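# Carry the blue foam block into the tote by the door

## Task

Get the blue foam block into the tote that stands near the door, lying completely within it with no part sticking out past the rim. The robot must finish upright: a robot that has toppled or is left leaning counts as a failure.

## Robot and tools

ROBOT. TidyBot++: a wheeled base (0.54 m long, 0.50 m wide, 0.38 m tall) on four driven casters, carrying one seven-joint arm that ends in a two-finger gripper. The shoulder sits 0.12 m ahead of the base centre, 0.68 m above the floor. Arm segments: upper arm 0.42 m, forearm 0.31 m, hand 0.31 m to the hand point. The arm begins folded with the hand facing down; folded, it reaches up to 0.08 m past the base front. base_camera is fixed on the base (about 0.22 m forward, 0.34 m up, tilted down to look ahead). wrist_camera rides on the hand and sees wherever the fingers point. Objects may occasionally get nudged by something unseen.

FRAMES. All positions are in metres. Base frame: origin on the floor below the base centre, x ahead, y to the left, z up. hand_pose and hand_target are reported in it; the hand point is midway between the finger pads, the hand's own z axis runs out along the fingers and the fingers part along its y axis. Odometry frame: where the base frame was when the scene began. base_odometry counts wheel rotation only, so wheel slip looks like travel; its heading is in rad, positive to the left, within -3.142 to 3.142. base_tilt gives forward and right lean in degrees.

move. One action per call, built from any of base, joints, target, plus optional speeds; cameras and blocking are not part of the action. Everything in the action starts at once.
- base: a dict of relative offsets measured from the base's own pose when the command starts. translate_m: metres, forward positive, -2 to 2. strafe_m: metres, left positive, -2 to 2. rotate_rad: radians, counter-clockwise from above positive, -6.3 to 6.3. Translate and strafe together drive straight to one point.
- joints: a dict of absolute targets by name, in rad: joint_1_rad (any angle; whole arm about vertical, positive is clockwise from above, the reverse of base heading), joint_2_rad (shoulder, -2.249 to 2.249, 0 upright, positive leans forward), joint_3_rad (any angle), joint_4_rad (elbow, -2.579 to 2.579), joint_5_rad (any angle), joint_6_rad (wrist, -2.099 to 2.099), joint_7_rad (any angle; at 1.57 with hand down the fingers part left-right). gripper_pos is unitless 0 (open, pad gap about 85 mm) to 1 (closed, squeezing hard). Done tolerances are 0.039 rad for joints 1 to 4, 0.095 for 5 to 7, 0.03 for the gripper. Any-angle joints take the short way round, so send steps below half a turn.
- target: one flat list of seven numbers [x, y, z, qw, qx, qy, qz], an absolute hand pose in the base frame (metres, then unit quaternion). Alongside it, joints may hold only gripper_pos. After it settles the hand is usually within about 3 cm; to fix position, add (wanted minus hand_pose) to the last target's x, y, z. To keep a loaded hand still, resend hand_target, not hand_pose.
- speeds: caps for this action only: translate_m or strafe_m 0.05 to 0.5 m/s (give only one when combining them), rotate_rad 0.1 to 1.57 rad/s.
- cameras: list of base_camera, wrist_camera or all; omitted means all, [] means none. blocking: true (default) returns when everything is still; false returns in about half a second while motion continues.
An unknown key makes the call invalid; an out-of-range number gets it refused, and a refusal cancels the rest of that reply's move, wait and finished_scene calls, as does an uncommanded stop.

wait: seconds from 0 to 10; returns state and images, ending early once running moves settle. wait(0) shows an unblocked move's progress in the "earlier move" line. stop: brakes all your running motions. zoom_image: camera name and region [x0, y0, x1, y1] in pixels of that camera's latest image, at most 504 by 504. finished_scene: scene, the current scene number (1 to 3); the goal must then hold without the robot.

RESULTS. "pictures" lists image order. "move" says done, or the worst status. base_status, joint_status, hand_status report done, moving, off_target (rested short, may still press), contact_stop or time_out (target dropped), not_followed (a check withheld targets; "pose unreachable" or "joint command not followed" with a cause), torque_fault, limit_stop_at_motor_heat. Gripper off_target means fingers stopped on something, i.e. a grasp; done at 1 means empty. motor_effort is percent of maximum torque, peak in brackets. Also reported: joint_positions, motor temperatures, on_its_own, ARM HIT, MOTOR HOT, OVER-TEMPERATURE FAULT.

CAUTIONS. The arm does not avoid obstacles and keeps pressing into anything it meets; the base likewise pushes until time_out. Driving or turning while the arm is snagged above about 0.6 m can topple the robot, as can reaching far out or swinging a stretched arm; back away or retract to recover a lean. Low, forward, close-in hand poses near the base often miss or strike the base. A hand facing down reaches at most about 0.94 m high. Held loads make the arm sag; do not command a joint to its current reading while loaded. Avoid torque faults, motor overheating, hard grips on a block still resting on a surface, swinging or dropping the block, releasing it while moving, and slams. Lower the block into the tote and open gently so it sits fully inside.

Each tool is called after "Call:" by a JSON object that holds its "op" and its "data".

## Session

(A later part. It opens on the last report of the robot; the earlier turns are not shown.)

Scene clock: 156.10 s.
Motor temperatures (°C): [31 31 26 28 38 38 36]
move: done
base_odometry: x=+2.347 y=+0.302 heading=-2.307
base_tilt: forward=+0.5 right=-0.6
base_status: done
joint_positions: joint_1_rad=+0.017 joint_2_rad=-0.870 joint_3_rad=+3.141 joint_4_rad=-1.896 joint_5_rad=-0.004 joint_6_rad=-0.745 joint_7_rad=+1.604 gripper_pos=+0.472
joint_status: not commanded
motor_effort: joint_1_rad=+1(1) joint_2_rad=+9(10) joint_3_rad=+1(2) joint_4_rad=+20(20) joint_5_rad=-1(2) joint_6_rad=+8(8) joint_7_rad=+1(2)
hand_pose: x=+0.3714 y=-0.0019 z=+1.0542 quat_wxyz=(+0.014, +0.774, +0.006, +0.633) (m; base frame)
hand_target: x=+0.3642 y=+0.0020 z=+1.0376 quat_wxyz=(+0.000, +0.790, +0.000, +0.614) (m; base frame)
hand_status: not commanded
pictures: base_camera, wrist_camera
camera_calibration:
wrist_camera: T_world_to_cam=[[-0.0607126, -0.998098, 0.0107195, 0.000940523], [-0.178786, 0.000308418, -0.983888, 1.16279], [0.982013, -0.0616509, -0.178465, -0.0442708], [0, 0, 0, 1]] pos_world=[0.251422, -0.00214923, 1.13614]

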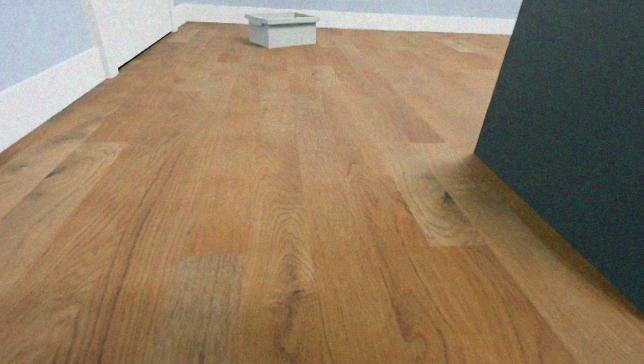

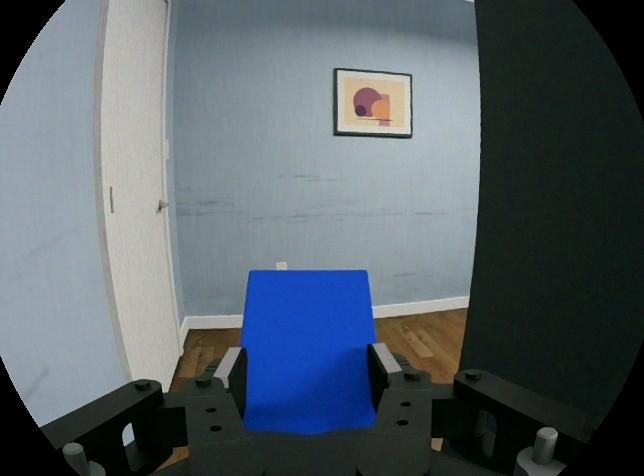

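Call:
{"op": "move", "data": {"base": {"strafe_m": 0.08}, "cameras": []}}

Call:
{"op": "move", "data": {"base": {"translate_m": 1.1}, "cameras": ["base_camera"]}}

Scene clock: 165.60 s.
Motor temperatures (°C): [31 30 26 28 38 38 36]
move: done
base_odometry: x=+2.406 y=+0.248 heading=-2.306
base_tilt: forward=+0.5 right=-0.6
base_status: done
joint_positions: joint_1_rad=+0.016 joint_2_rad=-0.870 joint_3_rad=+3.136 joint_4_rad=-1.896 joint_5_rad=-0.004 joint_6_rad=-0.745 joint_7_rad=+1.604 gripper_pos=+0.472
joint_status: not commanded
motor_effort: joint_1_rad=+1(2) joint_2_rad=+9(10) joint_3_rad=+1(4) joint_4_rad=+19(20) joint_5_rad=-1(2) joint_6_rad=+8(8) joint_7_rad=+1(2)
hand_pose: x=+0.3714 y=+0.0005 z=+1.0541 quat_wxyz=(+0.014, +0.774, +0.009, +0.633) (m; base frame)
hand_target: x=+0.3642 y=+0.0020 z=+1.0376 quat_wxyz=(+0.000, +0.790, +0.000, +0.614) (m; base frame)
hand_status: not commanded
pictures: none
No camera images: "cameras" was empty.

Scene clock: 168.63 s.
Motor temperatures (°C): [31 30 26 28 38 38 36]
move: done
base_odometry: x=+1.669 y=-0.568 heading=-2.305
base_tilt: forward=+0.5 right=-0.6
base_status: done
joint_positions: joint_1_rad=+0.016 joint_2_rad=-0.874 joint_3_rad=+3.136 joint_4_rad=-1.898 joint_5_rad=-0.004 joint_6_rad=-0.746 joint_7_rad=+1.604 gripper_pos=+0.472
joint_status: not commanded
motor_effort: joint_1_rad=+1(1) joint_2_rad=+9(14) joint_3_rad=+1(2) joint_4_rad=+19(21) joint_5_rad=-1(2) joint_6_rad=+8(9) joint_7_rad=+1(1)
hand_pose: x=+0.3701 y=+0.0005 z=+1.0539 quat_wxyz=(+0.014, +0.774, +0.009, +0.633) (m; base frame)
hand_target: x=+0.3642 y=+0.0020 z=+1.0376 quat_wxyz=(+0.000, +0.790, +0.000, +0.614) (m; base frame)
hand_status: not commanded
pictures: base_camera

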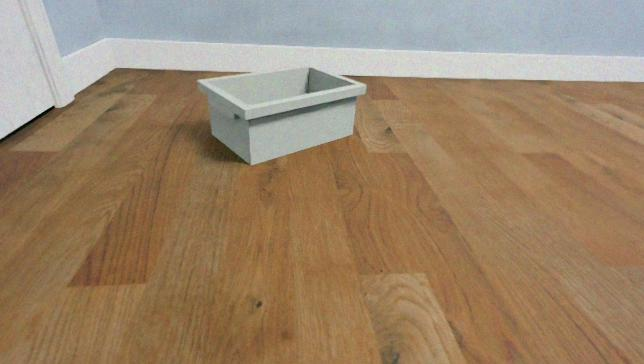

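Call:
{"op": "move", "data": {"base": {"translate_m": 0.43}, "speeds": {"translate_m": 0.3}, "cameras": []}}

Call:
{"op": "move", "data": {"joints": {"joint_1_rad": -0.175, "joint_2_rad": 0.9, "joint_4_rad": -1.81,"joint_6_rad":-0.433,"joint_7_rad":1.97,"joint_5_rad":0,"joint_3_rad":3.14}}}

Scene clock: 179.83 s.
Motor temperatures (°C): [31 30 26 28 38 38 36]
move: done
base_odometry: x=+1.381 y=-0.887 heading=-2.305
base_tilt: forward=+0.5 right=-0.6
base_status: done
joint_positions: joint_1_rad=+0.016 joint_2_rad=-0.877 joint_3_rad=+3.136 joint_4_rad=-1.899 joint_5_rad=-0.004 joint_6_rad=-0.746 joint_7_rad=+1.604 gripper_pos=+0.472
joint_status: not commanded
motor_effort: joint_1_rad=+1(1) joint_2_rad=+9(13) joint_3_rad=+1(2) joint_4_rad=+20(21) joint_5_rad=-1(1) joint_6_rad=+9(9) joint_7_rad=+1(2)
hand_pose: x=+0.3689 y=+0.0005 z=+1.0541 quat_wxyz=(+0.014, +0.773, +0.009, +0.634) (m; base frame)
hand_target: x=+0.3642 y=+0.0020 z=+1.0376 quat_wxyz=(+0.000, +0.790, +0.000, +0.614) (m; base frame)
hand_status: not commanded
pictures: none
No camera images: "cameras" was empty.

Scene clock: 182.80 s.
Motor temperatures (°C): [31 30 26 28 38 38 36]
move: done
base_odometry: x=+1.381 y=-0.887 heading=-2.305
base_tilt: forward=+0.5 right=-0.6
base_status: not commanded
joint_positions: joint_1_rad=-0.154 joint_2_rad=+0.893 joint_3_rad=+3.136 joint_4_rad=-1.831 joint_5_rad=-0.004 joint_6_rad=-0.485 joint_7_rad=+1.914 gripper_pos=+0.472
joint_status: all done
motor_effort: joint_1_rad=+1(2) joint_2_rad=-37(41) joint_3_rad=-1(2) joint_4_rad=+6(21) joint_5_rad=-1(3) joint_6_rad=-2(9) joint_7_rad=+1(2)
hand_pose: x=+0.5473 y=+0.0713 z=+0.3476 quat_wxyz=(-0.006, +0.969, +0.246, -0.034) (m; base frame)
hand_target: x=+0.5722 y=+0.0824 z=+0.3465 quat_wxyz=(-0.001, +0.959, +0.284, -0.001) (m; base frame)
hand_status: not commanded
pictures: base_camera, wrist_camera
camera_calibration:
wrist_camera: T_world_to_cam=[[0.453242, -0.89114, 0.0210243, -0.200322], [-0.89094, -0.452141, 0.0423711, 0.564315], [-0.0282527, -0.0379357, -0.998881, 0.497873], [0, 0, 0, 1]] pos_world=[0.607631, 0.0955215, 0.477617]

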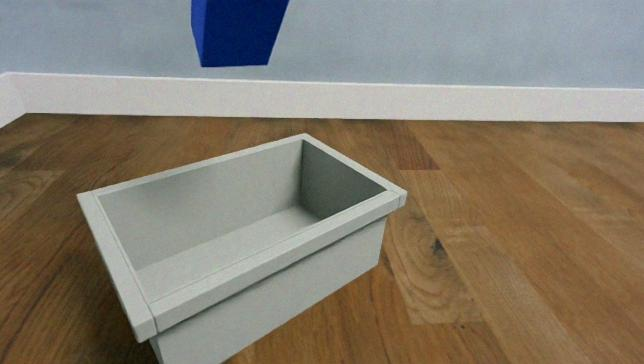

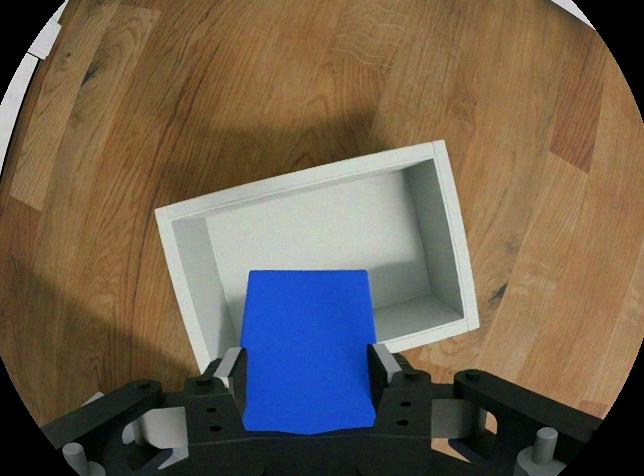

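Call:
{"op": "move", "data": {"target": [0.573, 0.076, 0.22, 0, 0.929, 0.3706, 0]}}

Scene clock: 195.67 s.
Motor temperatures (°C): [31 31 26 28 38 38 36]
move: done
base_odometry: x=+1.381 y=-0.887 heading=-2.305
base_tilt: forward=+0.5 right=-0.6
base_status: not commanded
joint_positions: joint_1_rad=-0.135 joint_2_rad=+1.195 joint_3_rad=+3.086 joint_4_rad=-1.744 joint_5_rad=+0.255 joint_6_rad=-0.286 joint_7_rad=+1.915 gripper_pos=+0.472
joint_status: not commanded
motor_effort: joint_1_rad=+1(1) joint_2_rad=-40(43) joint_3_rad=-2(2) joint_4_rad=+3(7) joint_5_rad=-1(1) joint_6_rad=-2(2) joint_7_rad=+1(1)
hand_pose: x=+0.5449 y=+0.0695 z=+0.2191 quat_wxyz=(+0.002, +0.930, +0.365, -0.038) (m; base frame)
hand_target: x=+0.5730 y=+0.0760 z=+0.2200 quat_wxyz=(+0.000, +0.929, +0.371, +0.000) (m; base frame)
hand_status: done (0.029 m and 4.4 deg from the pose sent, 0.130 m and 15.5 deg at the start)
pictures: base_camera, wrist_camera
camera_calibration:
wrist_camera: T_world_to_cam=[[0.660828, -0.750123, 0.0249339, -0.321924], [-0.750185, -0.659135, 0.0525665, 0.502275], [-0.0229965, -0.0534424, -0.998306, 0.367524], [0, 0, 0, 1]] pos_world=[0.597987, 0.109225, 0.348525]

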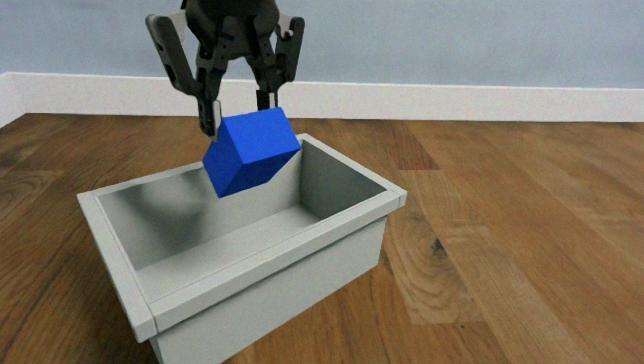

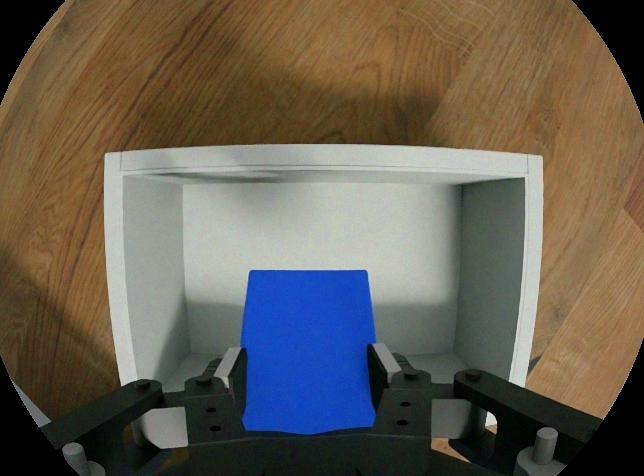

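Well centred. Lower.

Call:
{"op": "move", "data": {"target": [0.573, 0.073, 0.11, 0, 0.929, 0.3706, 0], "cameras": []}}

Call:
{"op": "move", "data": {"target": [0.57, 0.07, 0.065, 0, 0.929, 0.3706, 0]}}

Scene clock: 201.53 s.
Motor temperatures (°C): [31 31 26 28 38 38 36]
move: done
base_odometry: x=+1.381 y=-0.887 heading=-2.305
base_tilt: forward=+0.6 right=-0.6
base_status: not commanded
joint_positions: joint_1_rad=-0.135 joint_2_rad=+1.454 joint_3_rad=+3.086 joint_4_rad=-1.574 joint_5_rad=+0.265 joint_6_rad=-0.194 joint_7_rad=+1.915 gripper_pos=+0.472
joint_status: not commanded
motor_effort: joint_1_rad=+1(1) joint_2_rad=-41(44) joint_3_rad=-2(2) joint_4_rad=+1(4) joint_5_rad=+0(2) joint_6_rad=-2(2) joint_7_rad=+1(1)
hand_pose: x=+0.5430 y=+0.0774 z=+0.1094 quat_wxyz=(-0.010, +0.930, +0.366, -0.035) (m; base frame)
hand_target: x=+0.5730 y=+0.0730 z=+0.1100 quat_wxyz=(+0.000, +0.929, +0.371, +0.000) (m; base frame)
hand_status: done (0.030 m and 4.2 deg from the pose sent, 0.113 m and 4.4 deg at the start)
pictures: none
No camera images: "cameras" was empty.

Scene clock: 203.57 s.
Motor temperatures (°C): [31 31 26 28 38 38 36]
move: off_target
base_odometry: x=+1.381 y=-0.887 heading=-2.305
base_tilt: forward=+0.5 right=-0.6
base_status: not commanded
joint_positions: joint_1_rad=-0.135 joint_2_rad=+1.495 joint_3_rad=+3.080 joint_4_rad=-1.509 joint_5_rad=+0.267 joint_6_rad=-0.181 joint_7_rad=+1.915 gripper_pos=+0.472
joint_status: not commanded
motor_effort: joint_1_rad=+3(4) joint_2_rad=-29(41) joint_3_rad=+2(6) joint_4_rad=+8(12) joint_5_rad=+0(1) joint_6_rad=+5(10) joint_7_rad=+1(2)
hand_pose: x=+0.5624 y=+0.0850 z=+0.0925 quat_wxyz=(-0.011, +0.931, +0.366, -0.017) (m; base frame)
hand_target: x=+0.5700 y=+0.0700 z=+0.0650 quat_wxyz=(+0.000, +0.929, +0.371, +0.000) (m; base frame)
hand_status: off_target (0.032 m and 2.4 deg from the pose sent, 0.052 m and 4.2 deg at the start)
pictures: base_camera, wrist_camera
camera_calibration:
wrist_camera: T_world_to_cam=[[0.65973, -0.751337, 0.01578, -0.31717], [-0.751462, -0.659767, 0.00347257, 0.537545], [0.00780208, -0.014149, -0.999869, 0.221808], [0, 0, 0, 1]] pos_world=[0.611461, 0.119491, 0.224918]

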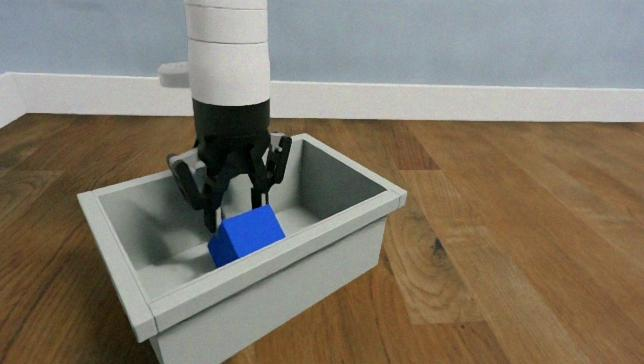

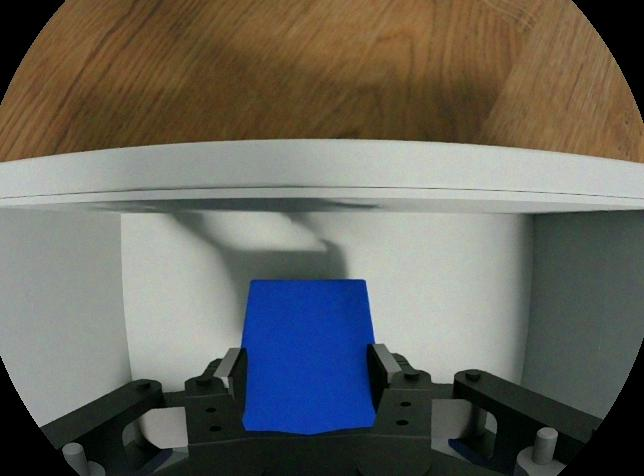

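Call:
{"op": "move", "data": {"target": [0.585, 0.076, 0.09, 0, 0.929, 0.3706, 0], "cameras": ["base_camera"]}}

Call:
{"op": "zoom_image", "data": {"camera": "base_camera", "region": [100, 100, 400, 320]}}

Scene clock: 214.07 s.
Motor temperatures (°C): [31 31 26 28 38 38 36]
move: done
base_odometry: x=+1.381 y=-0.887 heading=-2.305
base_tilt: forward=+0.5 right=-0.6
base_status: not commanded
joint_positions: joint_1_rad=-0.135 joint_2_rad=+1.494 joint_3_rad=+3.079 joint_4_rad=-1.509 joint_5_rad=+0.267 joint_6_rad=-0.183 joint_7_rad=+1.915 gripper_pos=+0.472
joint_status: not commanded
motor_effort: joint_1_rad=+2(3) joint_2_rad=-35(36) joint_3_rad=+1(3) joint_4_rad=+7(8) joint_5_rad=-1(1) joint_6_rad=+3(6) joint_7_rad=+1(2)
hand_pose: x=+0.5629 y=+0.0854 z=+0.0933 quat_wxyz=(-0.011, +0.931, +0.366, -0.017) (m; base frame)
hand_target: x=+0.5850 y=+0.0760 z=+0.0900 quat_wxyz=(+0.000, +0.929, +0.371, +0.000) (m; base frame)
hand_status: done (0.024 m and 2.4 deg from the pose sent, 0.024 m and 2.4 deg at the start)
pictures: base_camera

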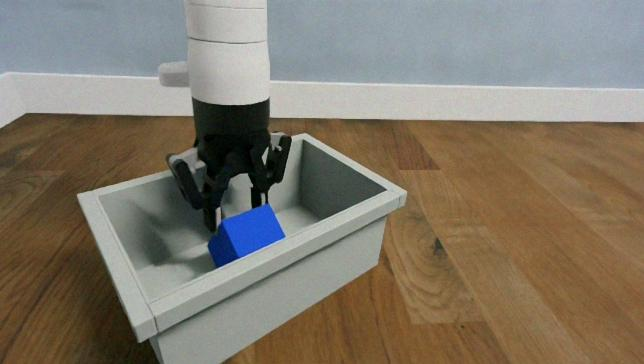

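Scaled by 1.680.

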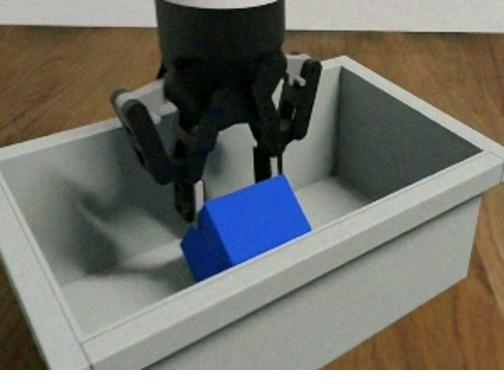

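Call:
{"op": "move", "data": {"target": [0.59, 0.092, 0.11, 0, 0.929, 0.3706, 0], "cameras": []}}

Call:
{"op": "move", "data": {"target": [0.59, 0.092, 0.075, 0, 0.929, 0.3706, 0]}}

Scene clock: 219.87 s.
Motor temperatures (°C): [31 31 26 28 38 38 36]
move: done
base_odometry: x=+1.381 y=-0.887 heading=-2.305
base_tilt: forward=+0.6 right=-0.6
base_status: not commanded
joint_positions: joint_1_rad=-0.140 joint_2_rad=+1.491 joint_3_rad=+3.079 joint_4_rad=-1.494 joint_5_rad=+0.267 joint_6_rad=-0.185 joint_7_rad=+1.915 gripper_pos=+0.472
joint_status: not commanded
motor_effort: joint_1_rad=+0(2) joint_2_rad=-42(43) joint_3_rad=-2(2) joint_4_rad=+3(7) joint_5_rad=-1(2) joint_6_rad=-1(4) joint_7_rad=+1(2)
hand_pose: x=+0.5725 y=+0.0889 z=+0.0950 quat_wxyz=(-0.009, +0.930, +0.368, -0.009) (m; base frame)
hand_target: x=+0.5900 y=+0.0920 z=+0.1100 quat_wxyz=(+0.000, +0.929, +0.371, +0.000) (m; base frame)
hand_status: done (0.023 m and 1.5 deg from the pose sent, 0.033 m and 2.4 deg at the start)
pictures: none
No camera images: "cameras" was empty.

Scene clock: 220.87 s.
Motor temperatures (°C): [31 31 26 28 38 38 36]
move: off_target
base_odometry: x=+1.381 y=-0.887 heading=-2.305
base_tilt: forward=+0.5 right=-0.6
base_status: not commanded
joint_positions: joint_1_rad=-0.145 joint_2_rad=+1.500 joint_3_rad=+3.075 joint_4_rad=-1.456 joint_5_rad=+0.267 joint_6_rad=-0.199 joint_7_rad=+1.915 gripper_pos=+0.472
joint_status: not commanded
motor_effort: joint_1_rad=+3(3) joint_2_rad=-32(43) joint_3_rad=+2(3) joint_4_rad=+8(9) joint_5_rad=+0(1) joint_6_rad=+5(5) joint_7_rad=+1(2)
hand_pose: x=+0.5860 y=+0.0947 z=+0.0930 quat_wxyz=(-0.007, +0.929, +0.369, -0.001) (m; base frame)
hand_target: x=+0.5900 y=+0.0920 z=+0.0750 quat_wxyz=(+0.000, +0.929, +0.371, +0.000) (m; base frame)
hand_status: off_target (0.019 m and 0.9 deg from the pose sent, 0.027 m and 1.5 deg at the start)
pictures: base_camera, wrist_camera
camera_calibration:
wrist_camera: T_world_to_cam=[[0.664693, -0.74639, 0.0329416, -0.33038], [-0.746087, -0.665445, -0.0231687, 0.56163], [0.0392137, -0.00917724, -0.999189, 0.203359], [0, 0, 0, 1]] pos_world=[0.630652, 0.129008, 0.22709]

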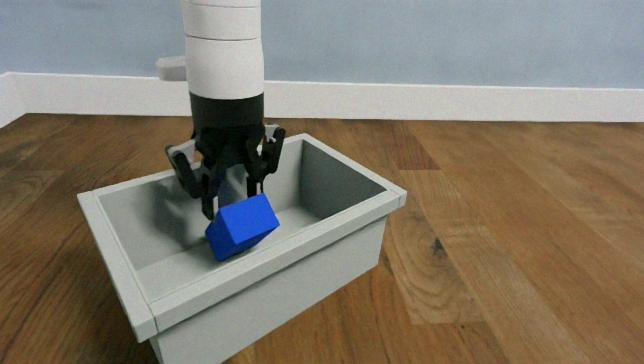

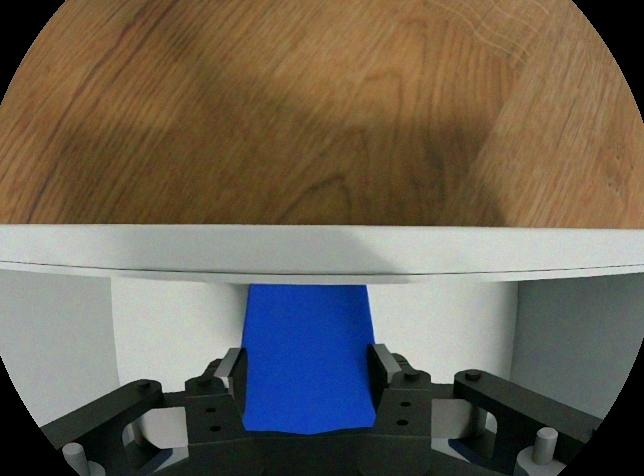

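Call:
{"op": "move", "data": {"joints": {"gripper_pos": 0.2}, "cameras": []}}

Call:
{"op": "move", "data": {"target": [0.57, 0.08, 0.26, 0, 0.929, 0.3706, 0]}}

Scene clock: 226.57 s.
Motor temperatures (°C): [31 31 26 28 38 38 36]
move: done
base_odometry: x=+1.381 y=-0.887 heading=-2.305
base_tilt: forward=+0.5 right=-0.6
base_status: not commanded
joint_positions: joint_1_rad=-0.145 joint_2_rad=+1.546 joint_3_rad=+3.081 joint_4_rad=-1.422 joint_5_rad=+0.267 joint_6_rad=-0.197 joint_7_rad=+1.915 gripper_pos=+0.200
joint_status: all done
motor_effort: joint_1_rad=+1(3) joint_2_rad=-42(45) joint_3_rad=-2(2) joint_4_rad=+2(8) joint_5_rad=-1(1) joint_6_rad=-1(5) joint_7_rad=+1(2)
hand_pose: x=+0.5804 y=+0.0907 z=+0.0726 quat_wxyz=(-0.006, +0.930, +0.368, -0.007) (m; base frame)
hand_target: x=+0.5900 y=+0.0920 z=+0.0750 quat_wxyz=(+0.000, +0.929, +0.371, +0.000) (m; base frame)
hand_status: not commanded
pictures: none
No camera images: "cameras" was empty.

Scene clock: 228.23 s.
Motor temperatures (°C): [31 31 26 28 38 38 36]
move: done
base_odometry: x=+1.381 y=-0.887 heading=-2.305
base_tilt: forward=+0.5 right=-0.6
base_status: not commanded
joint_positions: joint_1_rad=-0.135 joint_2_rad=+1.134 joint_3_rad=+3.071 joint_4_rad=-1.758 joint_5_rad=+0.267 joint_6_rad=-0.230 joint_7_rad=+1.915 gripper_pos=+0.200
joint_status: not commanded
motor_effort: joint_1_rad=+1(1) joint_2_rad=-41(45) joint_3_rad=-2(2) joint_4_rad=+4(5) joint_5_rad=-1(2) joint_6_rad=-1(2) joint_7_rad=+1(2)
hand_pose: x=+0.5784 y=+0.0870 z=+0.2455 quat_wxyz=(+0.001, +0.927, +0.375, +0.014) (m; base frame)
hand_target: x=+0.5700 y=+0.0800 z=+0.2600 quat_wxyz=(+0.000, +0.929, +0.371, +0.000) (m; base frame)
hand_status: done (0.018 m and 1.7 deg from the pose sent, 0.188 m and 1.1 deg at the start)
pictures: base_camera, wrist_camera
camera_calibration:
wrist_camera: T_world_to_cam=[[0.671127, -0.738924, 0.0598354, -0.347103], [-0.737578, -0.673664, -0.0464321, 0.555878], [0.0746187, -0.0129715, -0.997128, 0.335177], [0, 0, 0, 1]] pos_world=[0.617943, 0.12234, 0.380794]

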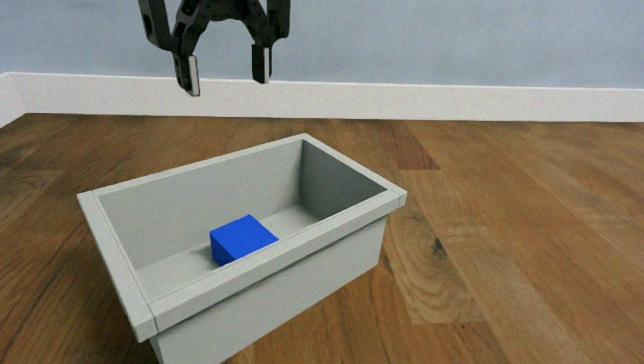

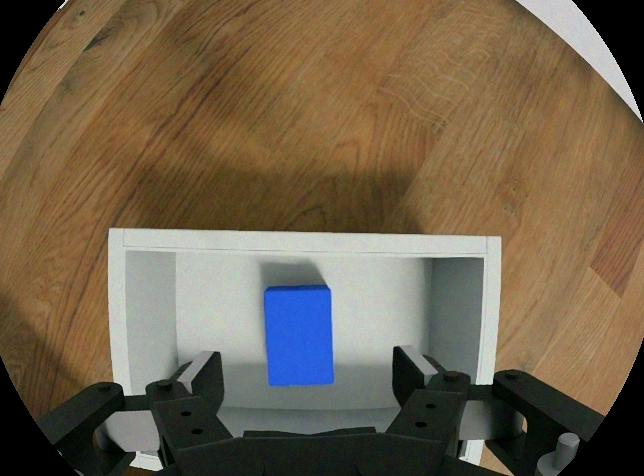

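Call:
{"op": "finished_scene", "data": {"scene": 3}}

The scene is finished: the task was done.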